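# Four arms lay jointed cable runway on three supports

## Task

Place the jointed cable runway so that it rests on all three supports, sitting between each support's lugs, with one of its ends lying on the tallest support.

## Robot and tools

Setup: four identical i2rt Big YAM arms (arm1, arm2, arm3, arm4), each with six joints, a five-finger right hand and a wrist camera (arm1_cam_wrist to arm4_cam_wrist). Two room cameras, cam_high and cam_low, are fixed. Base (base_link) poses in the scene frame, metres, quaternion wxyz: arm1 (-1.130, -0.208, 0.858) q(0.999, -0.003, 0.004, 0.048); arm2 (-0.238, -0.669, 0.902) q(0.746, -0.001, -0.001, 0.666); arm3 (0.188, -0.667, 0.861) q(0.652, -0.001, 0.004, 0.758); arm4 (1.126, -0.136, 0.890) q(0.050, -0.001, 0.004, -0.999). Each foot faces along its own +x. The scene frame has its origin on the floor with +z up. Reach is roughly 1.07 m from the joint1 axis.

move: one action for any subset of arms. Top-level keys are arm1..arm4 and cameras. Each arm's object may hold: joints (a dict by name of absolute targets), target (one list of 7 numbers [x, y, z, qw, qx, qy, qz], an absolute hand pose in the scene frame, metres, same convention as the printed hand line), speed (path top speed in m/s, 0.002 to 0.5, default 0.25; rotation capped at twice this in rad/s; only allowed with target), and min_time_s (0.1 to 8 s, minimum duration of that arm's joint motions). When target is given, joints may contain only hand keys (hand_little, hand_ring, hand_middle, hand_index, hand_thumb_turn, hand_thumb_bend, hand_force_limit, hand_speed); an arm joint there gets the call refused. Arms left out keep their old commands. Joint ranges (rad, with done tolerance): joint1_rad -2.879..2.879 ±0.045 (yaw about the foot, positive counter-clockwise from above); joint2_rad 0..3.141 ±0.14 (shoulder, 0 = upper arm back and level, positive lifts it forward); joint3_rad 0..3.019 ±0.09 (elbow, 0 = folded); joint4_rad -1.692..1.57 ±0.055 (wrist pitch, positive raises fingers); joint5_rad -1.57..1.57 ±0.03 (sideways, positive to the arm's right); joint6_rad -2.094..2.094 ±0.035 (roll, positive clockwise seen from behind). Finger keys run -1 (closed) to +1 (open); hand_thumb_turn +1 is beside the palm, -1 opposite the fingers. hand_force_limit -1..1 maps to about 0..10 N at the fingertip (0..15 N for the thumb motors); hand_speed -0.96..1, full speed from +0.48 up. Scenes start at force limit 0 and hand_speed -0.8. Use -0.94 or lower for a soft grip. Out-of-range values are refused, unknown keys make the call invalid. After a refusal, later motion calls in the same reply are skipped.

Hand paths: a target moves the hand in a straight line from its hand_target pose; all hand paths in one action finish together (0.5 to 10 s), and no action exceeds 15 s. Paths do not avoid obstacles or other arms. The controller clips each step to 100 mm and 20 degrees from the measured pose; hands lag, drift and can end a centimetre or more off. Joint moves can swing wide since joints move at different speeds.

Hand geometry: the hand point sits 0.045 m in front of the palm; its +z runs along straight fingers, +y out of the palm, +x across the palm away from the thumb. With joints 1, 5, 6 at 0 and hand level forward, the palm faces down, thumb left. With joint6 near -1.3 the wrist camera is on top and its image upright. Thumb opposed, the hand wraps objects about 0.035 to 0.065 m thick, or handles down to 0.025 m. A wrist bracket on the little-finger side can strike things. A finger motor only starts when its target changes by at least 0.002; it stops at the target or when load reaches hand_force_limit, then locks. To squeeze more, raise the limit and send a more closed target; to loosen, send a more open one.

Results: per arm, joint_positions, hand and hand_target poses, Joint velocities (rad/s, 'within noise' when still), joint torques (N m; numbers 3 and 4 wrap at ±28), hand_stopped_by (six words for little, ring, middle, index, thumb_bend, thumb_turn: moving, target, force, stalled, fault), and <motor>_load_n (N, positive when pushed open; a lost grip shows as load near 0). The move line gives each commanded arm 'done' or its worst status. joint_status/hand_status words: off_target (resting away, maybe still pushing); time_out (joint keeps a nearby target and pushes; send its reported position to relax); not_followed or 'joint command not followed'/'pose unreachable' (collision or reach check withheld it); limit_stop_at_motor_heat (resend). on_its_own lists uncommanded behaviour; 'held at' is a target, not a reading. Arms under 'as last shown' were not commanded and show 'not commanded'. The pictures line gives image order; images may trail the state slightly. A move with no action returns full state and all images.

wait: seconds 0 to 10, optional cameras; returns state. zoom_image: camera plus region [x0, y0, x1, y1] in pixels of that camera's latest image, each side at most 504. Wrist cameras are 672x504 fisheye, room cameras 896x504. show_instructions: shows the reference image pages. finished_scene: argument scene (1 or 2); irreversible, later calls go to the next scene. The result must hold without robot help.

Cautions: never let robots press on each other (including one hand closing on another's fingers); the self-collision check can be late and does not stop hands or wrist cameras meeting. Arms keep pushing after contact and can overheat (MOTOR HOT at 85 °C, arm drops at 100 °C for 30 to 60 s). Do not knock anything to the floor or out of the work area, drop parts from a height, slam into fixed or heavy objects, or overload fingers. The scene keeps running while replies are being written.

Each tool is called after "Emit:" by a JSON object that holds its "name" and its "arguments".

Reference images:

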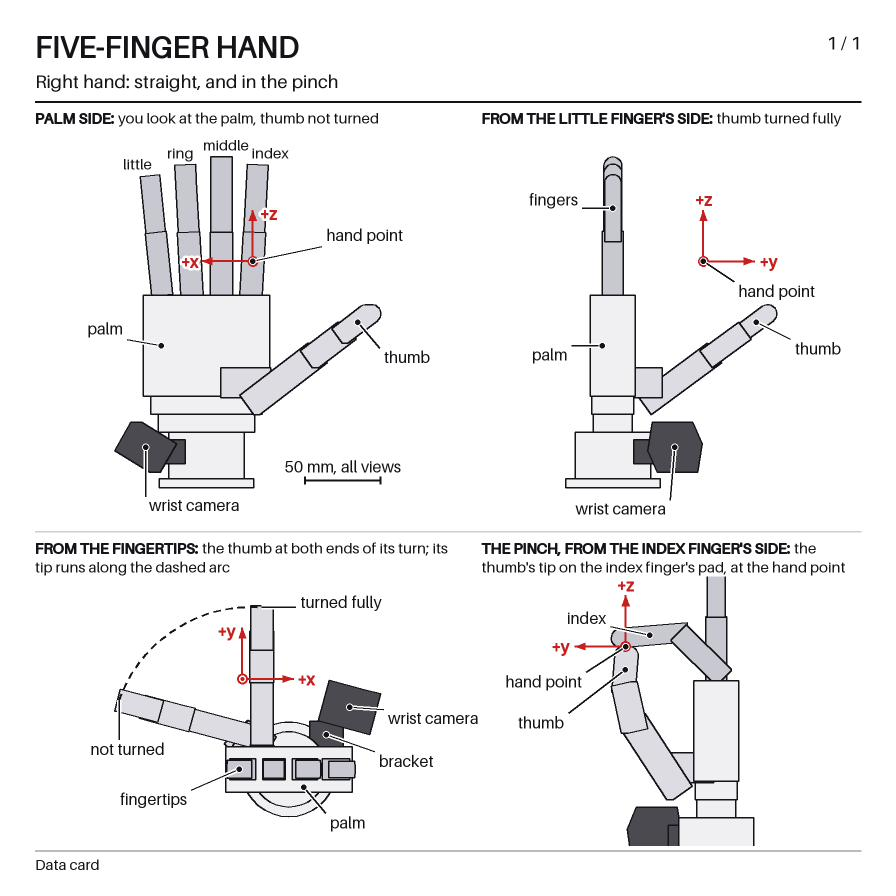

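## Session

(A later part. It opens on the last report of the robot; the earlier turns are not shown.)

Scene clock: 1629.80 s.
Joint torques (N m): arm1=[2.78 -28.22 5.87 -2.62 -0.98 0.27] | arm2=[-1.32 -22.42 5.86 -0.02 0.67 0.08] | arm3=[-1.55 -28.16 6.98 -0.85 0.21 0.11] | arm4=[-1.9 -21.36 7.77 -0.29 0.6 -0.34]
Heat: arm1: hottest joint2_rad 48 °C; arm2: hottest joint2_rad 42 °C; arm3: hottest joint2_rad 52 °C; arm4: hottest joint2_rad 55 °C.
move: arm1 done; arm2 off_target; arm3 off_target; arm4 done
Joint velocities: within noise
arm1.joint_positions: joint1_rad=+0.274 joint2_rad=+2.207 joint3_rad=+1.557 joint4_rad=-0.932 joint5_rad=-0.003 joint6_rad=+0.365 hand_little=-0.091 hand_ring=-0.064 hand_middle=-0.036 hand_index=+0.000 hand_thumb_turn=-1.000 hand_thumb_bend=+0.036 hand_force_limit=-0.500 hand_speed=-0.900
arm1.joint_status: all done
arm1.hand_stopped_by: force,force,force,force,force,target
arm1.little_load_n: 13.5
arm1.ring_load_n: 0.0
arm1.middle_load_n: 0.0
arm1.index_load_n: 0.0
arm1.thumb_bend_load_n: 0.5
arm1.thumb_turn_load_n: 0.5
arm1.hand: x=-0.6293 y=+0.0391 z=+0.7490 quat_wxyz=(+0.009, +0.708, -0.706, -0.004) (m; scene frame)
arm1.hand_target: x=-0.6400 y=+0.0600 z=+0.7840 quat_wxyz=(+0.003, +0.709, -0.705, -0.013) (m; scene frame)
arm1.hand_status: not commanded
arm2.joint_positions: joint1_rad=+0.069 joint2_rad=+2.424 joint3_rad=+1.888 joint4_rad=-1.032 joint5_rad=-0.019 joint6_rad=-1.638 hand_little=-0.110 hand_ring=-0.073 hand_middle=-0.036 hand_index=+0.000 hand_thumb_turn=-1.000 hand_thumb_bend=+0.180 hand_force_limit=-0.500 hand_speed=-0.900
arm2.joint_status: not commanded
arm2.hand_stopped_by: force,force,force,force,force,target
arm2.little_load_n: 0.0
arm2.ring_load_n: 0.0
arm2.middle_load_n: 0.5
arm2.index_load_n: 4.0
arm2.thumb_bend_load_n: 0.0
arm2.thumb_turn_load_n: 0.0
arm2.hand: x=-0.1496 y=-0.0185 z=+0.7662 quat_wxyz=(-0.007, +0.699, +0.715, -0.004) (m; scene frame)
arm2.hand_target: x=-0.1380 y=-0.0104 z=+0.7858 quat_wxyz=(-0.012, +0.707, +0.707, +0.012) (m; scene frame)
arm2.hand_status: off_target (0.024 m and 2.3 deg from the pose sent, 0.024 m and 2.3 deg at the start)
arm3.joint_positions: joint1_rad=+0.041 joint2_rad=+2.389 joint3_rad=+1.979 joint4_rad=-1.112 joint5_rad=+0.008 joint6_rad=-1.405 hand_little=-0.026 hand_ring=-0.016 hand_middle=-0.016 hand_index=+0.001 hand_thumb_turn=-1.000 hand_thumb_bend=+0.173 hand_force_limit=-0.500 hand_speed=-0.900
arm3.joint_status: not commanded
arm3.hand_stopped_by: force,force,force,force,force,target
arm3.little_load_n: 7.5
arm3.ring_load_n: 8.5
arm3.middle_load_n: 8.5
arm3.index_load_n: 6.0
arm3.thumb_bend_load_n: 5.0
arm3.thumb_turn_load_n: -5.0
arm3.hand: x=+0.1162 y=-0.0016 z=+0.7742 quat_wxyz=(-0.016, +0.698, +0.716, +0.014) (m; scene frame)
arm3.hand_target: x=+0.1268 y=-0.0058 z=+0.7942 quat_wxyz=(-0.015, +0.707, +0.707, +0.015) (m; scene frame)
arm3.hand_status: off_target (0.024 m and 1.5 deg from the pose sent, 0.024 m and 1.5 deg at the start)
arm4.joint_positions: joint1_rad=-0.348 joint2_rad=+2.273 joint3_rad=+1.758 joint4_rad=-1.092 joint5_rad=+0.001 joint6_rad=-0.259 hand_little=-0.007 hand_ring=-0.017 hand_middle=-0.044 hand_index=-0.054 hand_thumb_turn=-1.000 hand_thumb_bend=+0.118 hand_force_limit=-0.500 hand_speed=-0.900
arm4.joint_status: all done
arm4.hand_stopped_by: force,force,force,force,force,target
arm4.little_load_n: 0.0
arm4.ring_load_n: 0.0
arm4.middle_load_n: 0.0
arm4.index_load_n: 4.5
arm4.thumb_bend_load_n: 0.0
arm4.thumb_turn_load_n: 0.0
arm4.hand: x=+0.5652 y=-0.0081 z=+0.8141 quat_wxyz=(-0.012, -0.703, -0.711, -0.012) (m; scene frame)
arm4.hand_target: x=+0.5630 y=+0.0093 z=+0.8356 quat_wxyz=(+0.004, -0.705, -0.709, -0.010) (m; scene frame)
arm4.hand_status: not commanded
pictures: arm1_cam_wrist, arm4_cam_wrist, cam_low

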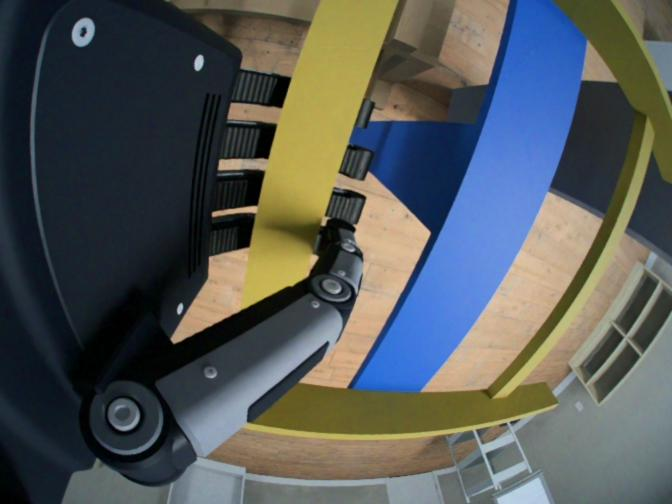

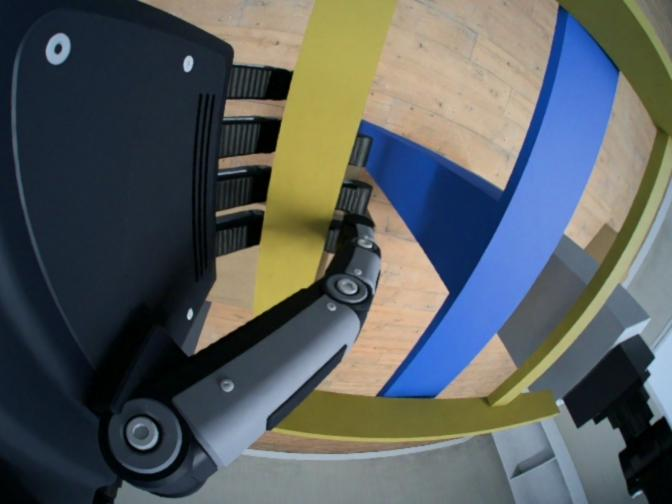

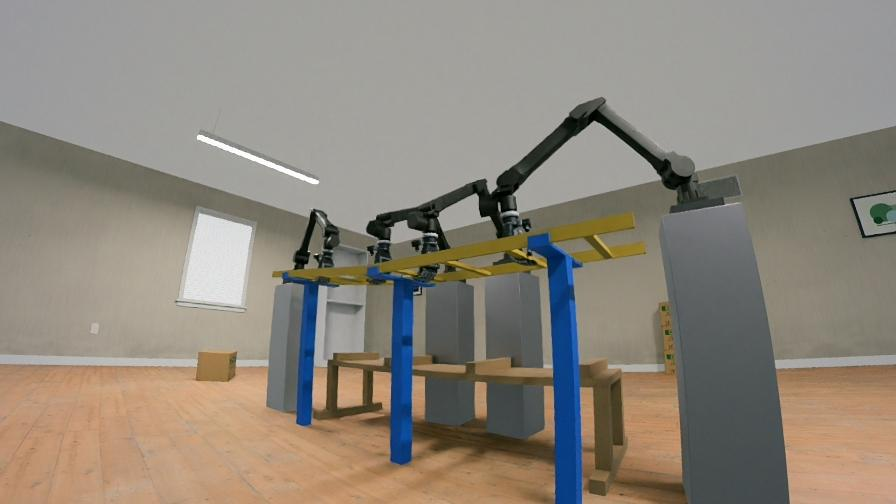

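Emit:
{"name": "move", "arguments": {"arm1": {"joints":{"joint1_rad":0.290,"joint2_rad":2.167,"joint3_rad":1.553,"joint4_rad":-0.965,"joint5_rad":-0.015,"joint6_rad":0.38,"hand_thumb_bend":1,"hand_speed":-0.4},"min_time_s":2}, "arm2": {"target":[-0.142,-0.014,0.773,-0.008,0.707,0.707,0.008],"speed":0.03,"joints":{"hand_thumb_bend":1,"hand_speed":-0.4}}, "arm3": {"target":[0.122,-0.004,0.782,-0.015,0.707,0.707,0.015],"speed":0.03,"joints":{"hand_thumb_bend":1,"hand_speed":-0.4}}, "arm4": {"joints":{"joint1_rad":-0.36,"joint2_rad":2.258,"joint3_rad":1.76,"joint4_rad":-1.095,"joint5_rad":0.01,"joint6_rad":-0.27,"hand_thumb_bend":1,"hand_speed":-0.4},"min_time_s":2}, "cameras": ["arm1_cam_wrist","arm2_cam_wrist","arm3_cam_wrist","arm4_cam_wrist","cam_low"]}}

Scene clock: 1643.90 s.
Joint torques (N m): arm1=[0.97 -26.4 5.87 -1.88 -0.6 0.14] | arm2=[-1.32 -20.48 5.46 0.39 0.65 0.02] | arm3=[-1.08 -25.99 7.77 -0.23 0.52 0.19] | arm4=[-1.03 -20.13 7.36 0.08 0.43 -0.29]
Heat: arm1: hottest joint2_rad 51 °C; arm2: hottest joint2_rad 41 °C; arm3: hottest joint2_rad 52 °C; arm4: hottest joint2_rad 56 °C.
move: arm1 done; arm2 off_target; arm3 off_target; arm4 done
Joint velocities: within noise
arm1.joint_positions: joint1_rad=+0.272 joint2_rad=+2.208 joint3_rad=+1.555 joint4_rad=-0.928 joint5_rad=-0.003 joint6_rad=+0.361 hand_little=-0.091 hand_ring=-0.064 hand_middle=-0.036 hand_index=+0.000 hand_thumb_turn=-1.000 hand_thumb_bend=+1.000 hand_force_limit=-0.500 hand_speed=-0.400
arm1.joint_status: all done
arm1.hand_stopped_by: force,force,force,force,target,target
arm1.little_load_n: 10.0
arm1.ring_load_n: 0.0
arm1.middle_load_n: 0.0
arm1.index_load_n: 0.0
arm1.thumb_bend_load_n: 0.0
arm1.thumb_turn_load_n: 0.0
arm1.hand: x=-0.6293 y=+0.0381 z=+0.7480 quat_wxyz=(+0.008, +0.709, -0.705, -0.004) (m; scene frame)
arm1.hand_target: x=-0.6355 y=+0.0497 z=+0.7717 quat_wxyz=(+0.005, +0.709, -0.705, -0.009) (m; scene frame)
arm1.hand_status: not commanded
arm2.joint_positions: joint1_rad=+0.069 joint2_rad=+2.426 joint3_rad=+1.888 joint4_rad=-1.030 joint5_rad=-0.016 joint6_rad=-1.628 hand_little=-0.110 hand_ring=-0.073 hand_middle=-0.036 hand_index=+0.000 hand_thumb_turn=-1.000 hand_thumb_bend=+1.000 hand_force_limit=-0.500 hand_speed=-0.400
arm2.joint_status: all done
arm2.hand_stopped_by: force,force,force,force,target,target
arm2.little_load_n: 0.0
arm2.ring_load_n: 0.0
arm2.middle_load_n: 0.5
arm2.index_load_n: 3.0
arm2.thumb_bend_load_n: 0.0
arm2.thumb_turn_load_n: 0.0
arm2.hand: x=-0.1495 y=-0.0189 z=+0.7653 quat_wxyz=(-0.006, +0.703, +0.712, -0.003) (m; scene frame)
arm2.hand_target: x=-0.1419 y=-0.0142 z=+0.7729 quat_wxyz=(-0.008, +0.707, +0.707, +0.008) (m; scene frame)
arm2.hand_status: off_target (0.012 m and 1.5 deg from the pose sent, 0.011 m and 1.9 deg at the start)
arm3.joint_positions: joint1_rad=+0.043 joint2_rad=+2.389 joint3_rad=+1.977 joint4_rad=-1.111 joint5_rad=+0.001 joint6_rad=-1.405 hand_little=-0.026 hand_ring=-0.017 hand_middle=-0.016 hand_index=+0.000 hand_thumb_turn=-1.000 hand_thumb_bend=+1.000 hand_force_limit=-0.500 hand_speed=-0.400
arm3.joint_status: all done
arm3.hand_stopped_by: force,force,force,force,target,target
arm3.little_load_n: 0.5
arm3.ring_load_n: 0.5
arm3.middle_load_n: 1.5
arm3.index_load_n: 0.5
arm3.thumb_bend_load_n: 0.0
arm3.thumb_turn_load_n: 0.0
arm3.hand: x=+0.1137 y=-0.0027 z=+0.7731 quat_wxyz=(-0.018, +0.697, +0.716, +0.010) (m; scene frame)
arm3.hand_target: x=+0.1218 y=-0.0039 z=+0.7818 quat_wxyz=(-0.015, +0.707, +0.707, +0.015) (m; scene frame)
arm3.hand_status: off_target (0.012 m and 1.7 deg from the pose sent, 0.010 m and 1.5 deg at the start)
arm4.joint_positions: joint1_rad=-0.348 joint2_rad=+2.275 joint3_rad=+1.758 joint4_rad=-1.092 joint5_rad=+0.000 joint6_rad=-0.259 hand_little=-0.007 hand_ring=-0.017 hand_middle=-0.044 hand_index=-0.054 hand_thumb_turn=-1.000 hand_thumb_bend=+1.000 hand_force_limit=-0.500 hand_speed=-0.400
arm4.joint_status: all done
arm4.hand_stopped_by: force,force,force,force,target,target
arm4.little_load_n: 0.0
arm4.ring_load_n: 0.0
arm4.middle_load_n: 0.0
arm4.index_load_n: 3.0
arm4.thumb_bend_load_n: 0.0
arm4.thumb_turn_load_n: 0.0
arm4.hand: x=+0.5655 y=-0.0086 z=+0.8131 quat_wxyz=(-0.013, -0.703, -0.711, -0.012) (m; scene frame)
arm4.hand_target: x=+0.5643 y=+0.0017 z=+0.8233 quat_wxyz=(-0.004, -0.703, -0.711, -0.012) (m; scene frame)
arm4.hand_status: not commanded
pictures: arm1_cam_wrist, arm2_cam_wrist, arm3_cam_wrist, arm4_cam_wrist, cam_low

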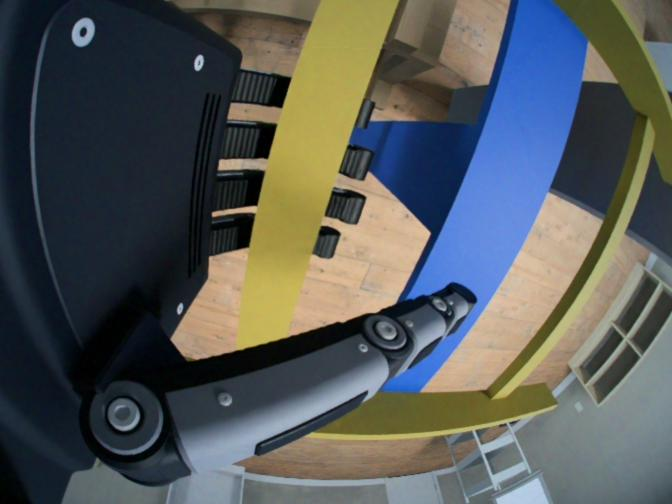

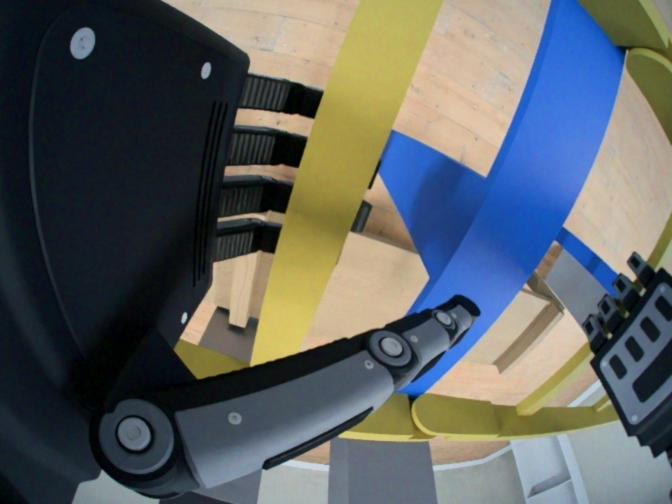

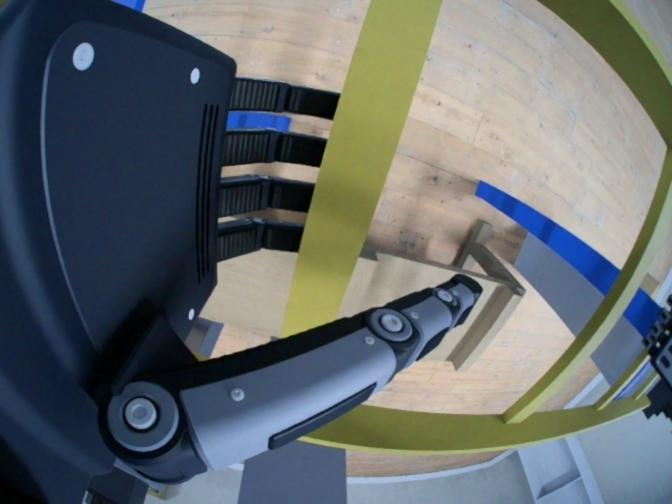

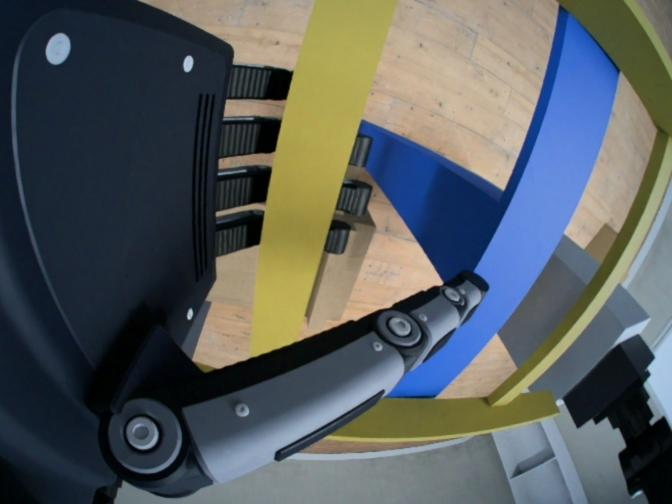

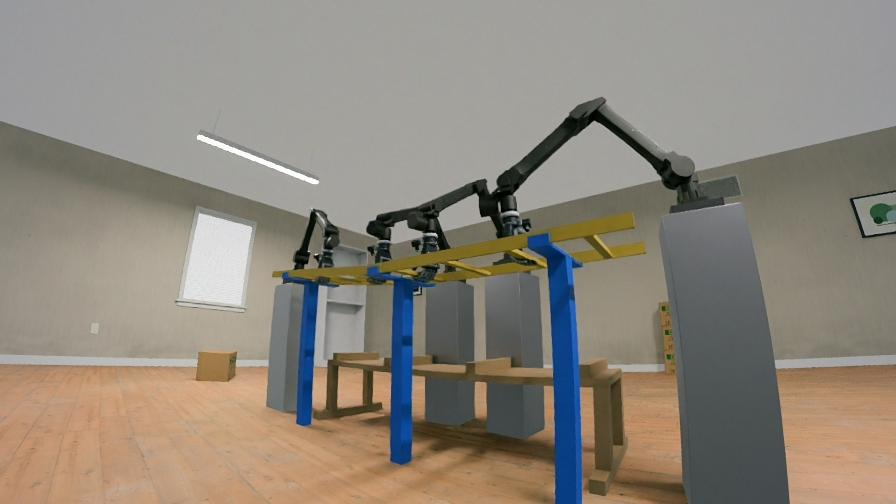

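Emit:
{"name": "move", "arguments": {"arm1": {"target":[-0.632,0.040,0.747,0.005,0.709,-0.705,-0.009],"speed":0.03}, "arm2": {"target":[-0.146,-0.018,0.752,-0.006,0.707,0.707,0.006],"speed":0.03}, "arm3": {"target":[0.117,-0.004,0.760,-0.012,0.707,0.707,0.012],"speed":0.03}, "arm4": {"target":[0.565,-0.006,0.800,0.008,0.705,0.709,0.008],"speed":0.03}, "cameras": ["arm1_cam_wrist","arm2_cam_wrist","arm3_cam_wrist","arm4_cam_wrist","cam_low"]}}

Scene clock: 1653.73 s.
Joint torques (N m): arm1=[0.26 -22.71 5.82 -0.32 -0.46 -0.02] | arm2=[-0.21 -18.08 4.92 0.7 0.22 0] | arm3=[-0.38 -22.59 8.46 -0.02 0.44 0.14] | arm4=[-0.44 -17.9 6.32 0.66 0 -0.15]
Heat: arm1: hottest joint2_rad 51 °C; arm2: hottest joint2_rad 39 °C; arm3: hottest joint2_rad 52 °C; arm4: hottest joint2_rad 54 °C.
move: arm1 done; arm2 off_target; arm3 off_target; arm4 off_target
Joint velocities: within noise
arm1.joint_positions: joint1_rad=+0.269 joint2_rad=+2.208 joint3_rad=+1.549 joint4_rad=-0.917 joint5_rad=-0.006 joint6_rad=+0.361 hand_little=-0.091 hand_ring=-0.064 hand_middle=-0.036 hand_index=+0.000 hand_thumb_turn=-1.000 hand_thumb_bend=+1.000 hand_force_limit=-0.500 hand_speed=-0.400
arm1.joint_status: not commanded
arm1.hand_stopped_by: force,force,force,force,target,target
arm1.little_load_n: 3.0
arm1.ring_load_n: 0.0
arm1.middle_load_n: 0.0
arm1.index_load_n: 0.0
arm1.thumb_bend_load_n: -0.5
arm1.thumb_turn_load_n: 0.0
arm1.hand: x=-0.6291 y=+0.0372 z=+0.7458 quat_wxyz=(+0.006, +0.708, -0.706, -0.004) (m; scene frame)
arm1.hand_target: x=-0.6320 y=+0.0400 z=+0.7470 quat_wxyz=(+0.005, +0.709, -0.705, -0.009) (m; scene frame)
arm1.hand_status: done (0.004 m and 0.6 deg from the pose sent, 0.003 m and 0.7 deg at the start)
arm2.joint_positions: joint1_rad=+0.069 joint2_rad=+2.427 joint3_rad=+1.883 joint4_rad=-1.004 joint5_rad=-0.006 joint6_rad=-1.623 hand_little=-0.110 hand_ring=-0.073 hand_middle=-0.036 hand_index=+0.000 hand_thumb_turn=-1.000 hand_thumb_bend=+1.000 hand_force_limit=-0.500 hand_speed=-0.400
arm2.joint_status: not commanded
arm2.hand_stopped_by: force,force,force,force,target,target
arm2.little_load_n: 0.0
arm2.ring_load_n: 0.0
arm2.middle_load_n: 0.5
arm2.index_load_n: 0.0
arm2.thumb_bend_load_n: -0.5
arm2.thumb_turn_load_n: 0.0
arm2.hand: x=-0.1474 y=-0.0149 z=+0.7628 quat_wxyz=(-0.009, +0.704, +0.710, +0.008) (m; scene frame)
arm2.hand_target: x=-0.1459 y=-0.0181 z=+0.7522 quat_wxyz=(-0.006, +0.707, +0.707, +0.006) (m; scene frame)
arm2.hand_status: off_target (0.011 m and 0.6 deg from the pose sent, 0.014 m and 1.3 deg at the start)
arm3.joint_positions: joint1_rad=+0.043 joint2_rad=+2.390 joint3_rad=+1.977 joint4_rad=-1.102 joint5_rad=+0.003 joint6_rad=-1.394 hand_little=-0.026 hand_ring=-0.017 hand_middle=-0.017 hand_index=+0.000 hand_thumb_turn=-1.000 hand_thumb_bend=+1.000 hand_force_limit=-0.500 hand_speed=-0.400
arm3.joint_status: not commanded
arm3.hand_stopped_by: force,force,force,force,target,target
arm3.little_load_n: 0.5
arm3.ring_load_n: 0.0
arm3.middle_load_n: 0.5
arm3.index_load_n: 0.0
arm3.thumb_bend_load_n: 0.0
arm3.thumb_turn_load_n: 0.0
arm3.hand: x=+0.1132 y=-0.0013 z=+0.7719 quat_wxyz=(-0.020, +0.701, +0.713, +0.013) (m; scene frame)
arm3.hand_target: x=+0.1169 y=-0.0041 z=+0.7602 quat_wxyz=(-0.012, +0.707, +0.707, +0.012) (m; scene frame)
arm3.hand_status: off_target (0.013 m and 1.3 deg from the pose sent, 0.014 m and 1.7 deg at the start)
arm4.joint_positions: joint1_rad=-0.347 joint2_rad=+2.275 joint3_rad=+1.752 joint4_rad=-1.064 joint5_rad=+0.000 joint6_rad=-0.259 hand_little=-0.007 hand_ring=-0.017 hand_middle=-0.044 hand_index=-0.054 hand_thumb_turn=-1.000 hand_thumb_bend=+1.000 hand_force_limit=-0.500 hand_speed=-0.400
arm4.joint_status: not commanded
arm4.hand_stopped_by: force,force,force,force,target,target
arm4.little_load_n: 0.0
arm4.ring_load_n: 0.0
arm4.middle_load_n: 0.0
arm4.index_load_n: 0.0
arm4.thumb_bend_load_n: 0.0
arm4.thumb_turn_load_n: 0.0
arm4.hand: x=+0.5607 y=-0.0076 z=+0.8095 quat_wxyz=(-0.004, -0.703, -0.712, -0.006) (m; scene frame)
arm4.hand_target: x=+0.5650 y=-0.0062 z=+0.8001 quat_wxyz=(-0.008, -0.705, -0.709, -0.008) (m; scene frame)
arm4.hand_status: off_target (0.011 m and 0.7 deg from the pose sent, 0.013 m and 0.8 deg at the start)
pictures: arm1_cam_wrist, arm2_cam_wrist, arm3_cam_wrist, arm4_cam_wrist, cam_low

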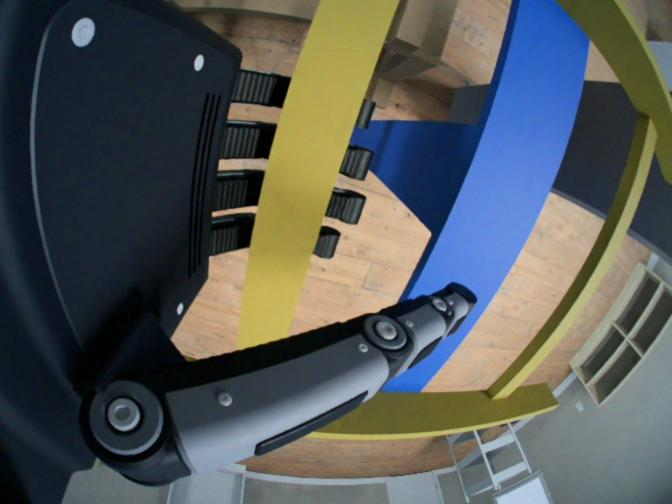

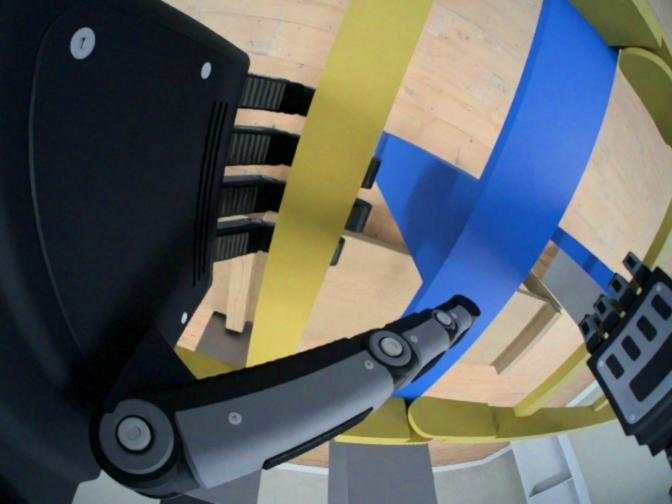

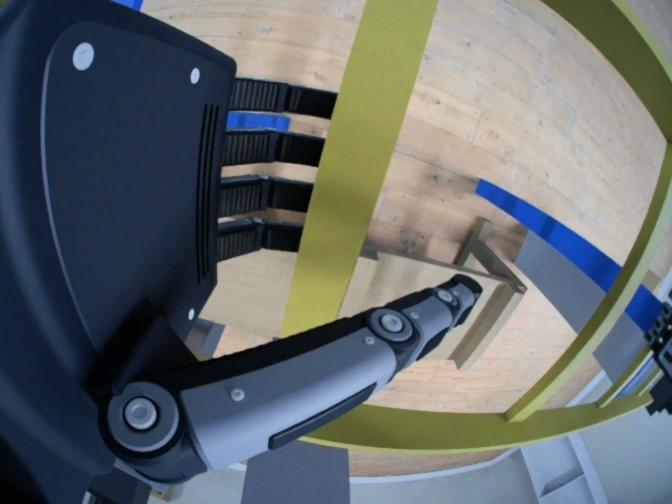

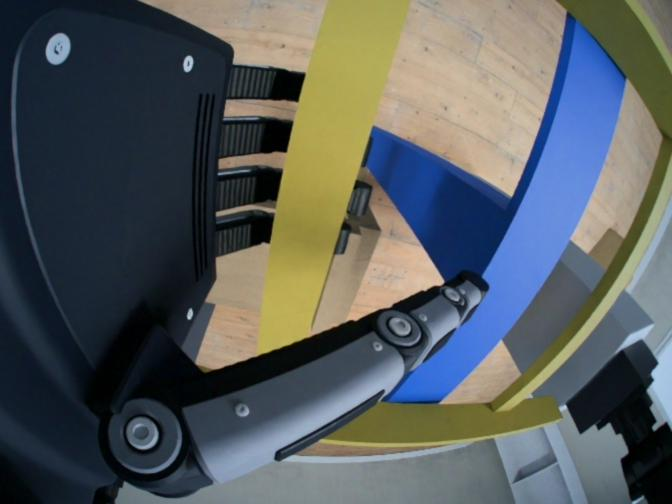

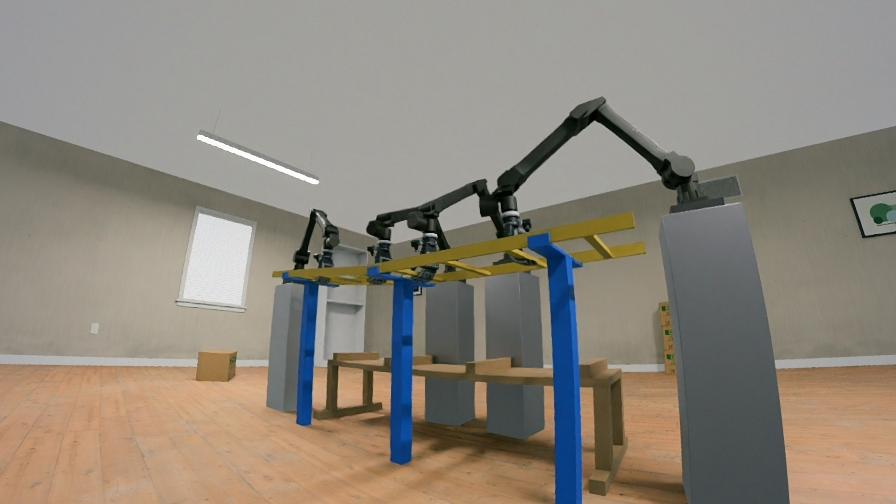

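Emit:
{"name": "move", "arguments": {"arm1": {"target":[-0.630,0.037,0.731,0.004,0.708,-0.706,-0.004],"speed":0.04}, "arm2": {"target":[-0.147,-0.018,0.738,-0.004,0.707,0.707,0.004],"speed":0.04}, "arm3": {"target":[0.113,-0.004,0.745,-0.010,0.707,0.707,0.010],"speed":0.04}, "arm4": {"target":[0.561,-0.006,0.784,0.006,0.705,0.709,0.006],"speed":0.04}, "cameras": ["arm1_cam_wrist","arm2_cam_wrist","arm3_cam_wrist","arm4_cam_wrist","cam_low"]}}

Scene clock: 1668.17 s.
Joint torques (N m): arm1=[0.03 -21.25 5.68 0.34 -0.12 -0.01] | arm2=[-0.91 -18.73 5.41 0.53 0.22 0.02] | arm3=[-0.32 -22.59 9.18 0.29 0.21 0.12] | arm4=[-0.26 -17.73 6.78 0.65 -0.06 -0.14]
Heat: arm1: hottest joint2_rad 50 °C; arm2: hottest joint2_rad 40 °C; arm3: hottest joint2_rad 48 °C; arm4: hottest joint2_rad 51 °C.
move: arm1 off_target; arm2 done; arm3 off_target; arm4 off_target
Joint velocities: within noise
arm1.joint_positions: joint1_rad=+0.269 joint2_rad=+2.208 joint3_rad=+1.545 joint4_rad=-0.895 joint5_rad=-0.006 joint6_rad=+0.361 hand_little=-0.092 hand_ring=-0.064 hand_middle=-0.036 hand_index=+0.000 hand_thumb_turn=-1.000 hand_thumb_bend=+1.000 hand_force_limit=-0.500 hand_speed=-0.400
arm1.joint_status: not commanded
arm1.hand_stopped_by: force,force,force,force,target,target
arm1.little_load_n: 0.0
arm1.ring_load_n: 0.0
arm1.middle_load_n: 0.0
arm1.index_load_n: 0.0
arm1.thumb_bend_load_n: 0.0
arm1.thumb_turn_load_n: 0.0
arm1.hand: x=-0.6257 y=+0.0385 z=+0.7437 quat_wxyz=(-0.002, +0.708, -0.706, -0.001) (m; scene frame)
arm1.hand_target: x=-0.6301 y=+0.0370 z=+0.7313 quat_wxyz=(+0.004, +0.708, -0.706, -0.004) (m; scene frame)
arm1.hand_status: off_target (0.014 m and 0.8 deg from the pose sent, 0.015 m and 0.2 deg at the start)
arm2.joint_positions: joint1_rad=+0.069 joint2_rad=+2.457 joint3_rad=+1.883 joint4_rad=-0.993 joint5_rad=-0.006 joint6_rad=-1.623 hand_little=-0.110 hand_ring=-0.073 hand_middle=-0.036 hand_index=+0.000 hand_thumb_turn=-1.000 hand_thumb_bend=+1.000 hand_force_limit=-0.500 hand_speed=-0.400
arm2.joint_status: not commanded
arm2.hand_stopped_by: force,force,force,force,target,target
arm2.little_load_n: 0.0
arm2.ring_load_n: 0.0
arm2.middle_load_n: 0.0
arm2.index_load_n: 0.0
arm2.thumb_bend_load_n: 0.0
arm2.thumb_turn_load_n: -0.5
arm2.hand: x=-0.1476 y=-0.0205 z=+0.7435 quat_wxyz=(-0.002, +0.705, +0.710, +0.000) (m; scene frame)
arm2.hand_target: x=-0.1469 y=-0.0181 z=+0.7381 quat_wxyz=(-0.004, +0.707, +0.707, +0.004) (m; scene frame)
arm2.hand_status: done (0.006 m and 0.6 deg from the pose sent, 0.025 m and 0.8 deg at the start)
arm3.joint_positions: joint1_rad=+0.043 joint2_rad=+2.412 joint3_rad=+1.977 joint4_rad=-1.098 joint5_rad=+0.007 joint6_rad=-1.386 hand_little=-0.026 hand_ring=-0.017 hand_middle=-0.017 hand_index=+0.000 hand_thumb_turn=-1.000 hand_thumb_bend=+1.000 hand_force_limit=-0.500 hand_speed=-0.400
arm3.joint_status: not commanded
arm3.hand_stopped_by: force,force,force,force,target,target
arm3.little_load_n: 0.0
arm3.ring_load_n: 0.0
arm3.middle_load_n: 0.0
arm3.index_load_n: 0.0
arm3.thumb_bend_load_n: 0.0
arm3.thumb_turn_load_n: 0.0
arm3.hand: x=+0.1145 y=-0.0054 z=+0.7577 quat_wxyz=(-0.012, +0.704, +0.710, +0.010) (m; scene frame)
arm3.hand_target: x=+0.1130 y=-0.0043 z=+0.7452 quat_wxyz=(-0.010, +0.707, +0.707, +0.010) (m; scene frame)
arm3.hand_status: off_target (0.013 m and 0.5 deg from the pose sent, 0.027 m and 1.5 deg at the start)
arm4.joint_positions: joint1_rad=-0.347 joint2_rad=+2.299 joint3_rad=+1.752 joint4_rad=-1.037 joint5_rad=+0.000 joint6_rad=-0.259 hand_little=-0.007 hand_ring=-0.017 hand_middle=-0.044 hand_index=-0.054 hand_thumb_turn=-1.000 hand_thumb_bend=+1.000 hand_force_limit=-0.500 hand_speed=-0.400
arm4.joint_status: not commanded
arm4.hand_stopped_by: force,force,force,force,target,target
arm4.little_load_n: 0.0
arm4.ring_load_n: 0.0
arm4.middle_load_n: 0.0
arm4.index_load_n: 0.0
arm4.thumb_bend_load_n: -0.5
arm4.thumb_turn_load_n: 0.0
arm4.hand: x=+0.5586 y=-0.0069 z=+0.7944 quat_wxyz=(-0.002, -0.703, -0.712, -0.005) (m; scene frame)
arm4.hand_target: x=+0.5611 y=-0.0061 z=+0.7841 quat_wxyz=(-0.006, -0.705, -0.709, -0.006) (m; scene frame)
arm4.hand_status: off_target (0.011 m and 0.6 deg from the pose sent, 0.026 m and 0.5 deg at the start)
pictures: arm1_cam_wrist, arm2_cam_wrist, arm3_cam_wrist, arm4_cam_wrist, cam_low

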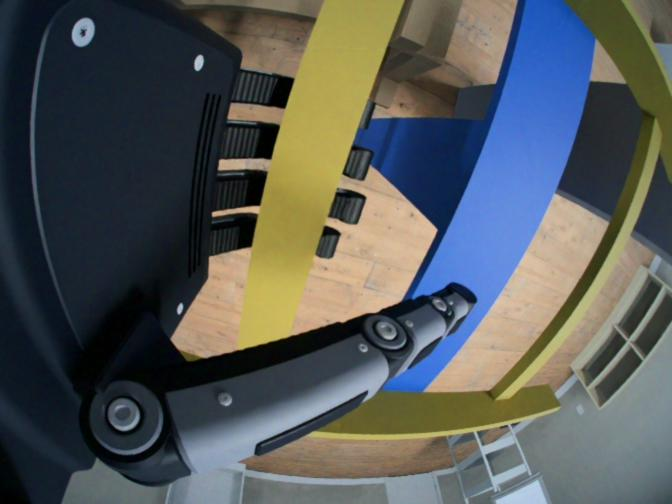

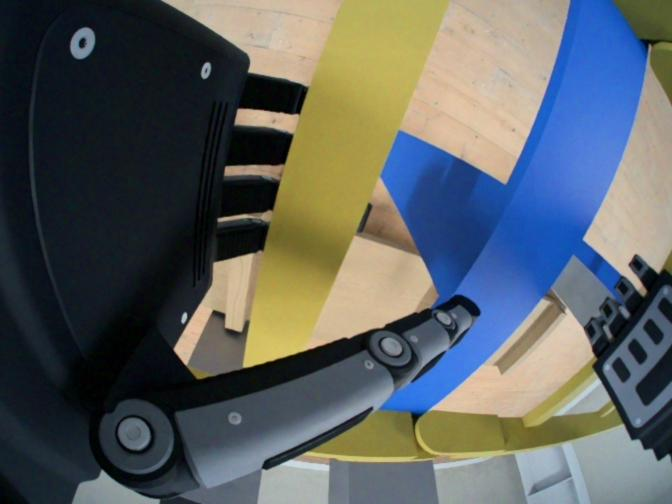

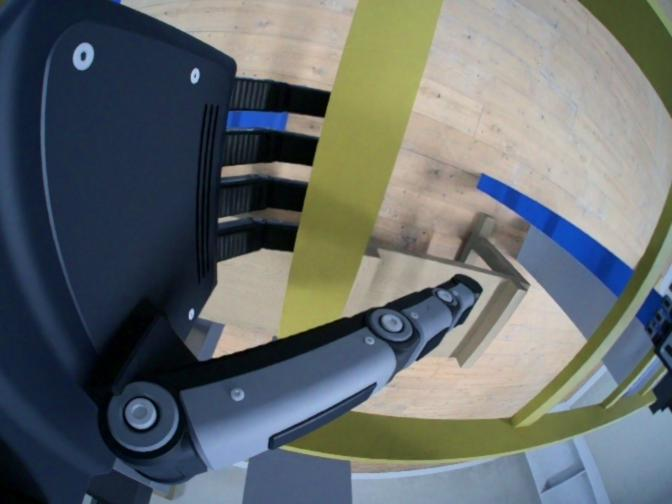

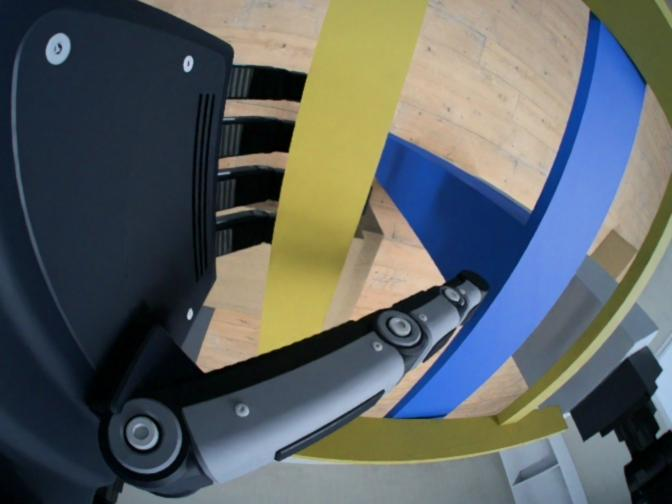

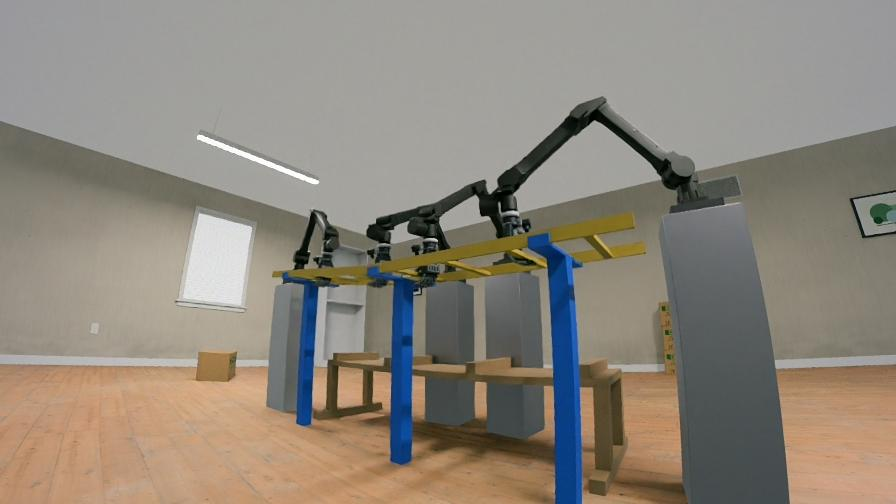

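Emit:
{"name": "move", "arguments": {"arm1": {"target":[-0.620,0.037,0.718,0.0,0.7071,-0.7071,0.0],"speed":0.04}, "arm2": {"target":[-0.160,-0.018,0.735,0.0,0.707,0.707,0.0],"speed":0.04}, "arm3": {"target":[0.104,-0.004,0.732,-0.004,0.707,0.707,0.004],"speed":0.04}, "arm4": {"target":[0.551,-0.006,0.772,0.0,0.7071,0.7071,0.0],"speed":0.04}}}

Emit:
{"name": "move", "arguments": {"arm1": {"target":[-0.565,0.037,0.718,0.0,0.7071,-0.7071,0.0],"speed":0.06}, "arm2": {"target":[-0.215,-0.018,0.735,0.0,0.707,0.707,0.0],"speed":0.06}, "arm3": {"target":[0.049,-0.004,0.732,-0.004,0.707,0.707,0.004],"speed":0.06}, "arm4": {"target":[0.496,-0.006,0.772,0.0,0.7071,0.7071,0.0],"speed":0.06}, "cameras": ["arm1_cam_wrist","arm2_cam_wrist","arm3_cam_wrist","arm4_cam_wrist","cam_low"]}}

Scene clock: 1682.20 s.
Joint torques (N m): arm1=[-0.79 -21.07 7.64 0.12 -0.01 -0.06] | arm2=[-0.38 -18.37 6.43 0.08 0.25 0.02] | arm3=[-0.15 -22.95 11.63 -0.06 0.08 0.11] | arm4=[-0.21 -17.79 8.49 0.65 -0.06 -0.07]
Heat: arm1: hottest joint2_rad 48 °C; arm2: hottest joint2_rad 38 °C; arm3: hottest joint2_rad 48 °C; arm4: hottest joint2_rad 50 °C.
move: arm1 off_target; arm2 done; arm3 off_target; arm4 done
Joint velocities: within noise
arm1.joint_positions: joint1_rad=+0.269 joint2_rad=+2.244 joint3_rad=+1.545 joint4_rad=-0.875 joint5_rad=-0.005 joint6_rad=+0.361 hand_little=-0.092 hand_ring=-0.064 hand_middle=-0.036 hand_index=+0.000 hand_thumb_turn=-1.000 hand_thumb_bend=+1.000 hand_force_limit=-0.500 hand_speed=-0.400
arm1.joint_status: not commanded
arm1.hand_stopped_by: force,force,force,force,target,target
arm1.little_load_n: 0.0
arm1.ring_load_n: 0.0
arm1.middle_load_n: 0.0
arm1.index_load_n: 0.0
arm1.thumb_bend_load_n: 0.0
arm1.thumb_turn_load_n: 0.0
arm1.hand: x=-0.6291 y=+0.0369 z=+0.7236 quat_wxyz=(+0.005, +0.708, -0.706, -0.003) (m; scene frame)
arm1.hand_target: x=-0.6202 y=+0.0370 z=+0.7181 quat_wxyz=(+0.000, +0.707, -0.707, +0.000) (m; scene frame)
arm1.hand_status: off_target (0.011 m and 0.7 deg from the pose sent, 0.026 m and 0.3 deg at the start)
arm2.joint_positions: joint1_rad=+0.082 joint2_rad=+2.467 joint3_rad=+1.883 joint4_rad=-0.993 joint5_rad=-0.005 joint6_rad=-1.604 hand_little=-0.110 hand_ring=-0.073 hand_middle=-0.036 hand_index=+0.000 hand_thumb_turn=-1.000 hand_thumb_bend=+1.000 hand_force_limit=-0.500 hand_speed=-0.400
arm2.joint_status: not commanded
arm2.hand_stopped_by: force,force,force,force,target,target
arm2.little_load_n: 0.0
arm2.ring_load_n: 0.0
arm2.middle_load_n: 0.0
arm2.index_load_n: 0.0
arm2.thumb_bend_load_n: 0.0
arm2.thumb_turn_load_n: 0.0
arm2.hand: x=-0.1560 y=-0.0232 z=+0.7378 quat_wxyz=(+0.001, +0.707, +0.708, -0.003) (m; scene frame)
arm2.hand_target: x=-0.1601 y=-0.0181 z=+0.7352 quat_wxyz=(+0.000, +0.707, +0.707, +0.000) (m; scene frame)
arm2.hand_status: done (0.007 m and 0.3 deg from the pose sent, 0.015 m and 0.5 deg at the start)
arm3.joint_positions: joint1_rad=+0.045 joint2_rad=+2.451 joint3_rad=+1.977 joint4_rad=-1.098 joint5_rad=+0.007 joint6_rad=-1.375 hand_little=-0.026 hand_ring=-0.017 hand_middle=-0.017 hand_index=+0.000 hand_thumb_turn=-1.000 hand_thumb_bend=+1.000 hand_force_limit=-0.500 hand_speed=-0.400
arm3.joint_status: not commanded
arm3.hand_stopped_by: force,force,force,force,target,target
arm3.little_load_n: 0.0
arm3.ring_load_n: 0.0
arm3.middle_load_n: 0.0
arm3.index_load_n: 0.0
arm3.thumb_bend_load_n: 0.0
arm3.thumb_turn_load_n: 0.0
arm3.hand: x=+0.1148 y=-0.0154 z=+0.7334 quat_wxyz=(+0.004, +0.708, +0.707, -0.001) (m; scene frame)
arm3.hand_target: x=+0.1039 y=-0.0045 z=+0.7324 quat_wxyz=(-0.004, +0.707, +0.707, +0.004) (m; scene frame)
arm3.hand_status: off_target (0.016 m and 1.1 deg from the pose sent, 0.028 m and 1.2 deg at the start)
arm4.joint_positions: joint1_rad=-0.347 joint2_rad=+2.328 joint3_rad=+1.752 joint4_rad=-1.013 joint5_rad=-0.004 joint6_rad=-0.258 hand_little=-0.007 hand_ring=-0.017 hand_middle=-0.044 hand_index=-0.054 hand_thumb_turn=-1.000 hand_thumb_bend=+1.000 hand_force_limit=-0.500 hand_speed=-0.400
arm4.joint_status: not commanded
arm4.hand_stopped_by: force,force,force,force,target,target
arm4.little_load_n: 0.5
arm4.ring_load_n: 0.0
arm4.middle_load_n: 0.0
arm4.index_load_n: 0.0
arm4.thumb_bend_load_n: 0.0
arm4.thumb_turn_load_n: 0.0
arm4.hand: x=+0.5589 y=-0.0078 z=+0.7768 quat_wxyz=(-0.005, -0.703, -0.711, -0.005) (m; scene frame)
arm4.hand_target: x=+0.5511 y=-0.0061 z=+0.7721 quat_wxyz=(+0.000, -0.707, -0.707, +0.000) (m; scene frame)
arm4.hand_status: done (0.009 m and 1.0 deg from the pose sent, 0.024 m and 0.9 deg at the start)
pictures: none

Scene clock: 1684.17 s.
Joint torques (N m): arm1=[-0.21 -22.83 10.1 -0.57 0 -0.11] | arm2=[0.09 -19.02 6.71 0.12 0 0.07] | arm3=[0.56 -21.66 11.88 -0.5 -0.21 0.12] | arm4=[1.14 -17.32 13.34 1.33 -0.09 -0.01]
Heat: arm1: hottest joint2_rad 48 °C; arm2: hottest joint2_rad 38 °C; arm3: hottest joint2_rad 48 °C; arm4: hottest joint2_rad 50 °C.
move: arm1 off_target; arm2 off_target; arm3 off_target; arm4 off_target
Joint velocities: within noise
arm1.joint_positions: joint1_rad=+0.243 joint2_rad=+2.348 joint3_rad=+1.740 joint4_rad=-0.969 joint5_rad=-0.005 joint6_rad=+0.340 hand_little=-0.092 hand_ring=-0.064 hand_middle=-0.036 hand_index=+0.000 hand_thumb_turn=-1.000 hand_thumb_bend=+1.000 hand_force_limit=-0.500 hand_speed=-0.400
arm1.joint_status: not commanded
arm1.hand_stopped_by: force,force,force,force,target,target
arm1.little_load_n: 0.0
arm1.ring_load_n: 0.0
arm1.middle_load_n: 0.0
arm1.index_load_n: 0.0
arm1.thumb_bend_load_n: 0.0
arm1.thumb_turn_load_n: 0.5
arm1.hand: x=-0.5807 y=+0.0375 z=+0.7198 quat_wxyz=(+0.006, +0.706, -0.708, -0.004) (m; scene frame)
arm1.hand_target: x=-0.5655 y=+0.0367 z=+0.7182 quat_wxyz=(+0.000, +0.707, -0.707, +0.000) (m; scene frame)
arm1.hand_status: off_target (0.016 m and 0.9 deg from the pose sent, 0.064 m and 0.7 deg at the start)
arm2.joint_positions: joint1_rad=+0.157 joint2_rad=+2.467 joint3_rad=+1.883 joint4_rad=-0.993 joint5_rad=+0.001 joint6_rad=-1.525 hand_little=-0.110 hand_ring=-0.073 hand_middle=-0.036 hand_index=+0.000 hand_thumb_turn=-1.000 hand_thumb_bend=+1.000 hand_force_limit=-0.500 hand_speed=-0.400
arm2.joint_status: not commanded
arm2.hand_stopped_by: force,force,force,force,target,target
arm2.little_load_n: 0.0
arm2.ring_load_n: 0.0
arm2.middle_load_n: 0.0
arm2.index_load_n: 0.0
arm2.thumb_bend_load_n: 0.5
arm2.thumb_turn_load_n: 0.0
arm2.hand: x=-0.2057 y=-0.0237 z=+0.7380 quat_wxyz=(+0.003, +0.708, +0.706, +0.000) (m; scene frame)
arm2.hand_target: x=-0.2149 y=-0.0182 z=+0.7352 quat_wxyz=(+0.000, +0.707, +0.707, +0.000) (m; scene frame)
arm2.hand_status: off_target (0.011 m and 0.4 deg from the pose sent, 0.059 m and 0.3 deg at the start)
arm3.joint_positions: joint1_rad=+0.117 joint2_rad=+2.473 joint3_rad=+2.055 joint4_rad=-1.129 joint5_rad=+0.015 joint6_rad=-1.300 hand_little=-0.026 hand_ring=-0.017 hand_middle=-0.017 hand_index=+0.000 hand_thumb_turn=-1.000 hand_thumb_bend=+1.000 hand_force_limit=-0.500 hand_speed=-0.400
arm3.joint_status: not commanded
arm3.hand_stopped_by: force,force,force,force,target,target
arm3.little_load_n: 0.0
arm3.ring_load_n: 0.0
arm3.middle_load_n: 0.0
arm3.index_load_n: 0.0
arm3.thumb_bend_load_n: 0.0
arm3.thumb_turn_load_n: 0.5
arm3.hand: x=+0.0622 y=-0.0072 z=+0.7445 quat_wxyz=(-0.005, +0.709, +0.705, +0.009) (m; scene frame)
arm3.hand_target: x=+0.0491 y=-0.0046 z=+0.7324 quat_wxyz=(-0.005, +0.707, +0.707, +0.004) (m; scene frame)
arm3.hand_status: off_target (0.018 m and 0.6 deg from the pose sent, 0.067 m and 1.1 deg at the start)
arm4.joint_positions: joint1_rad=-0.344 joint2_rad=+2.439 joint3_rad=+1.965 joint4_rad=-1.165 joint5_rad=-0.004 joint6_rad=-0.244 hand_little=-0.007 hand_ring=-0.017 hand_middle=-0.044 hand_index=-0.054 hand_thumb_turn=-1.000 hand_thumb_bend=+1.000 hand_force_limit=-0.500 hand_speed=-0.400
arm4.joint_status: not commanded
arm4.hand_stopped_by: force,force,force,force,target,target
arm4.little_load_n: 0.0
arm4.ring_load_n: 0.0
arm4.middle_load_n: 0.0
arm4.index_load_n: 0.0
arm4.thumb_bend_load_n: 1.0
arm4.thumb_turn_load_n: 2.0
arm4.hand: x=+0.5291 y=-0.0035 z=+0.7789 quat_wxyz=(-0.027, -0.707, -0.707, -0.017) (m; scene frame)
arm4.hand_target: x=+0.4978 y=-0.0067 z=+0.7736 quat_wxyz=(+0.000, -0.707, -0.707, +0.001) (m; scene frame)
arm4.hand_status: off_target (0.034 m and 3.6 deg from the pose sent, 0.063 m and 1.0 deg at the start)
pictures: arm1_cam_wrist, arm2_cam_wrist, arm3_cam_wrist, arm4_cam_wrist, cam_low

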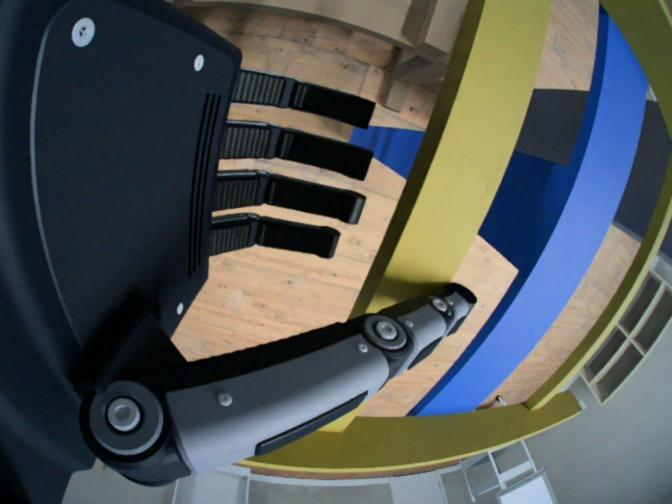

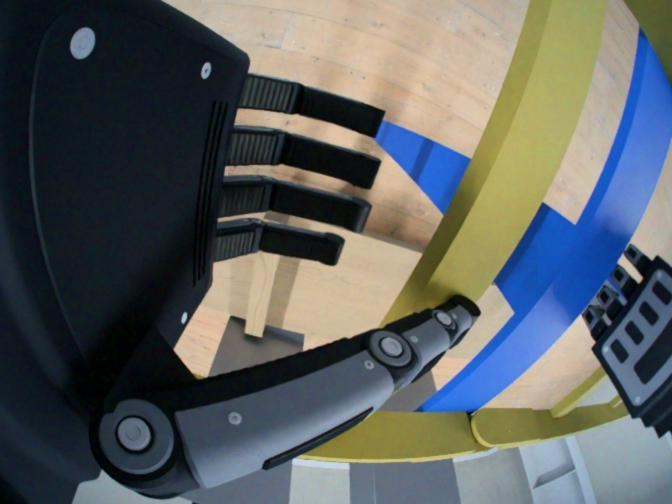

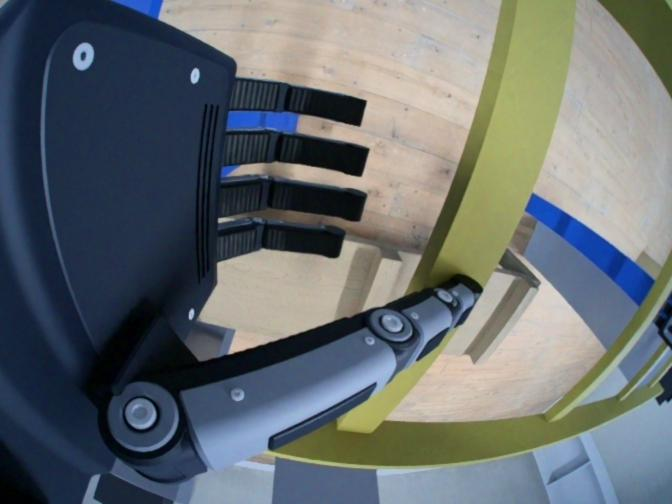

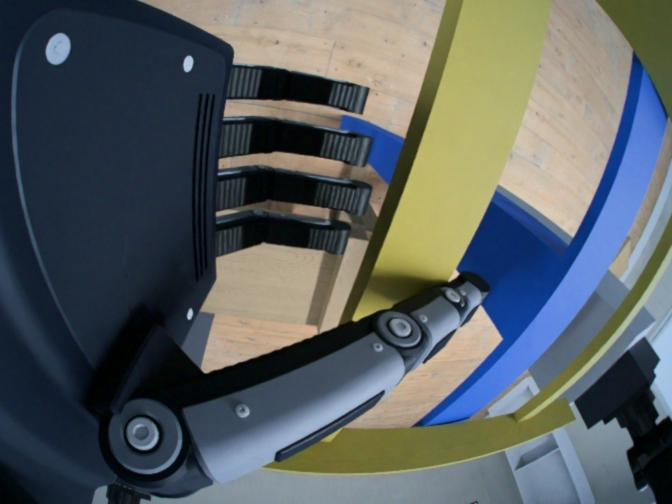

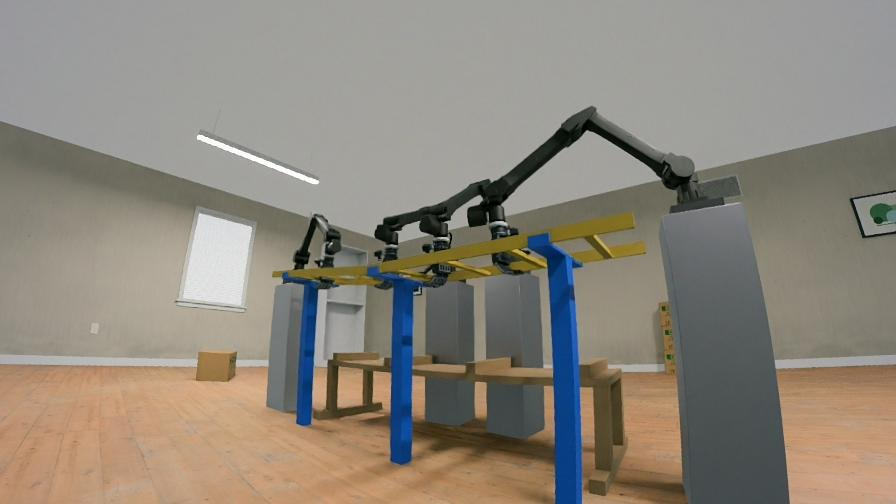

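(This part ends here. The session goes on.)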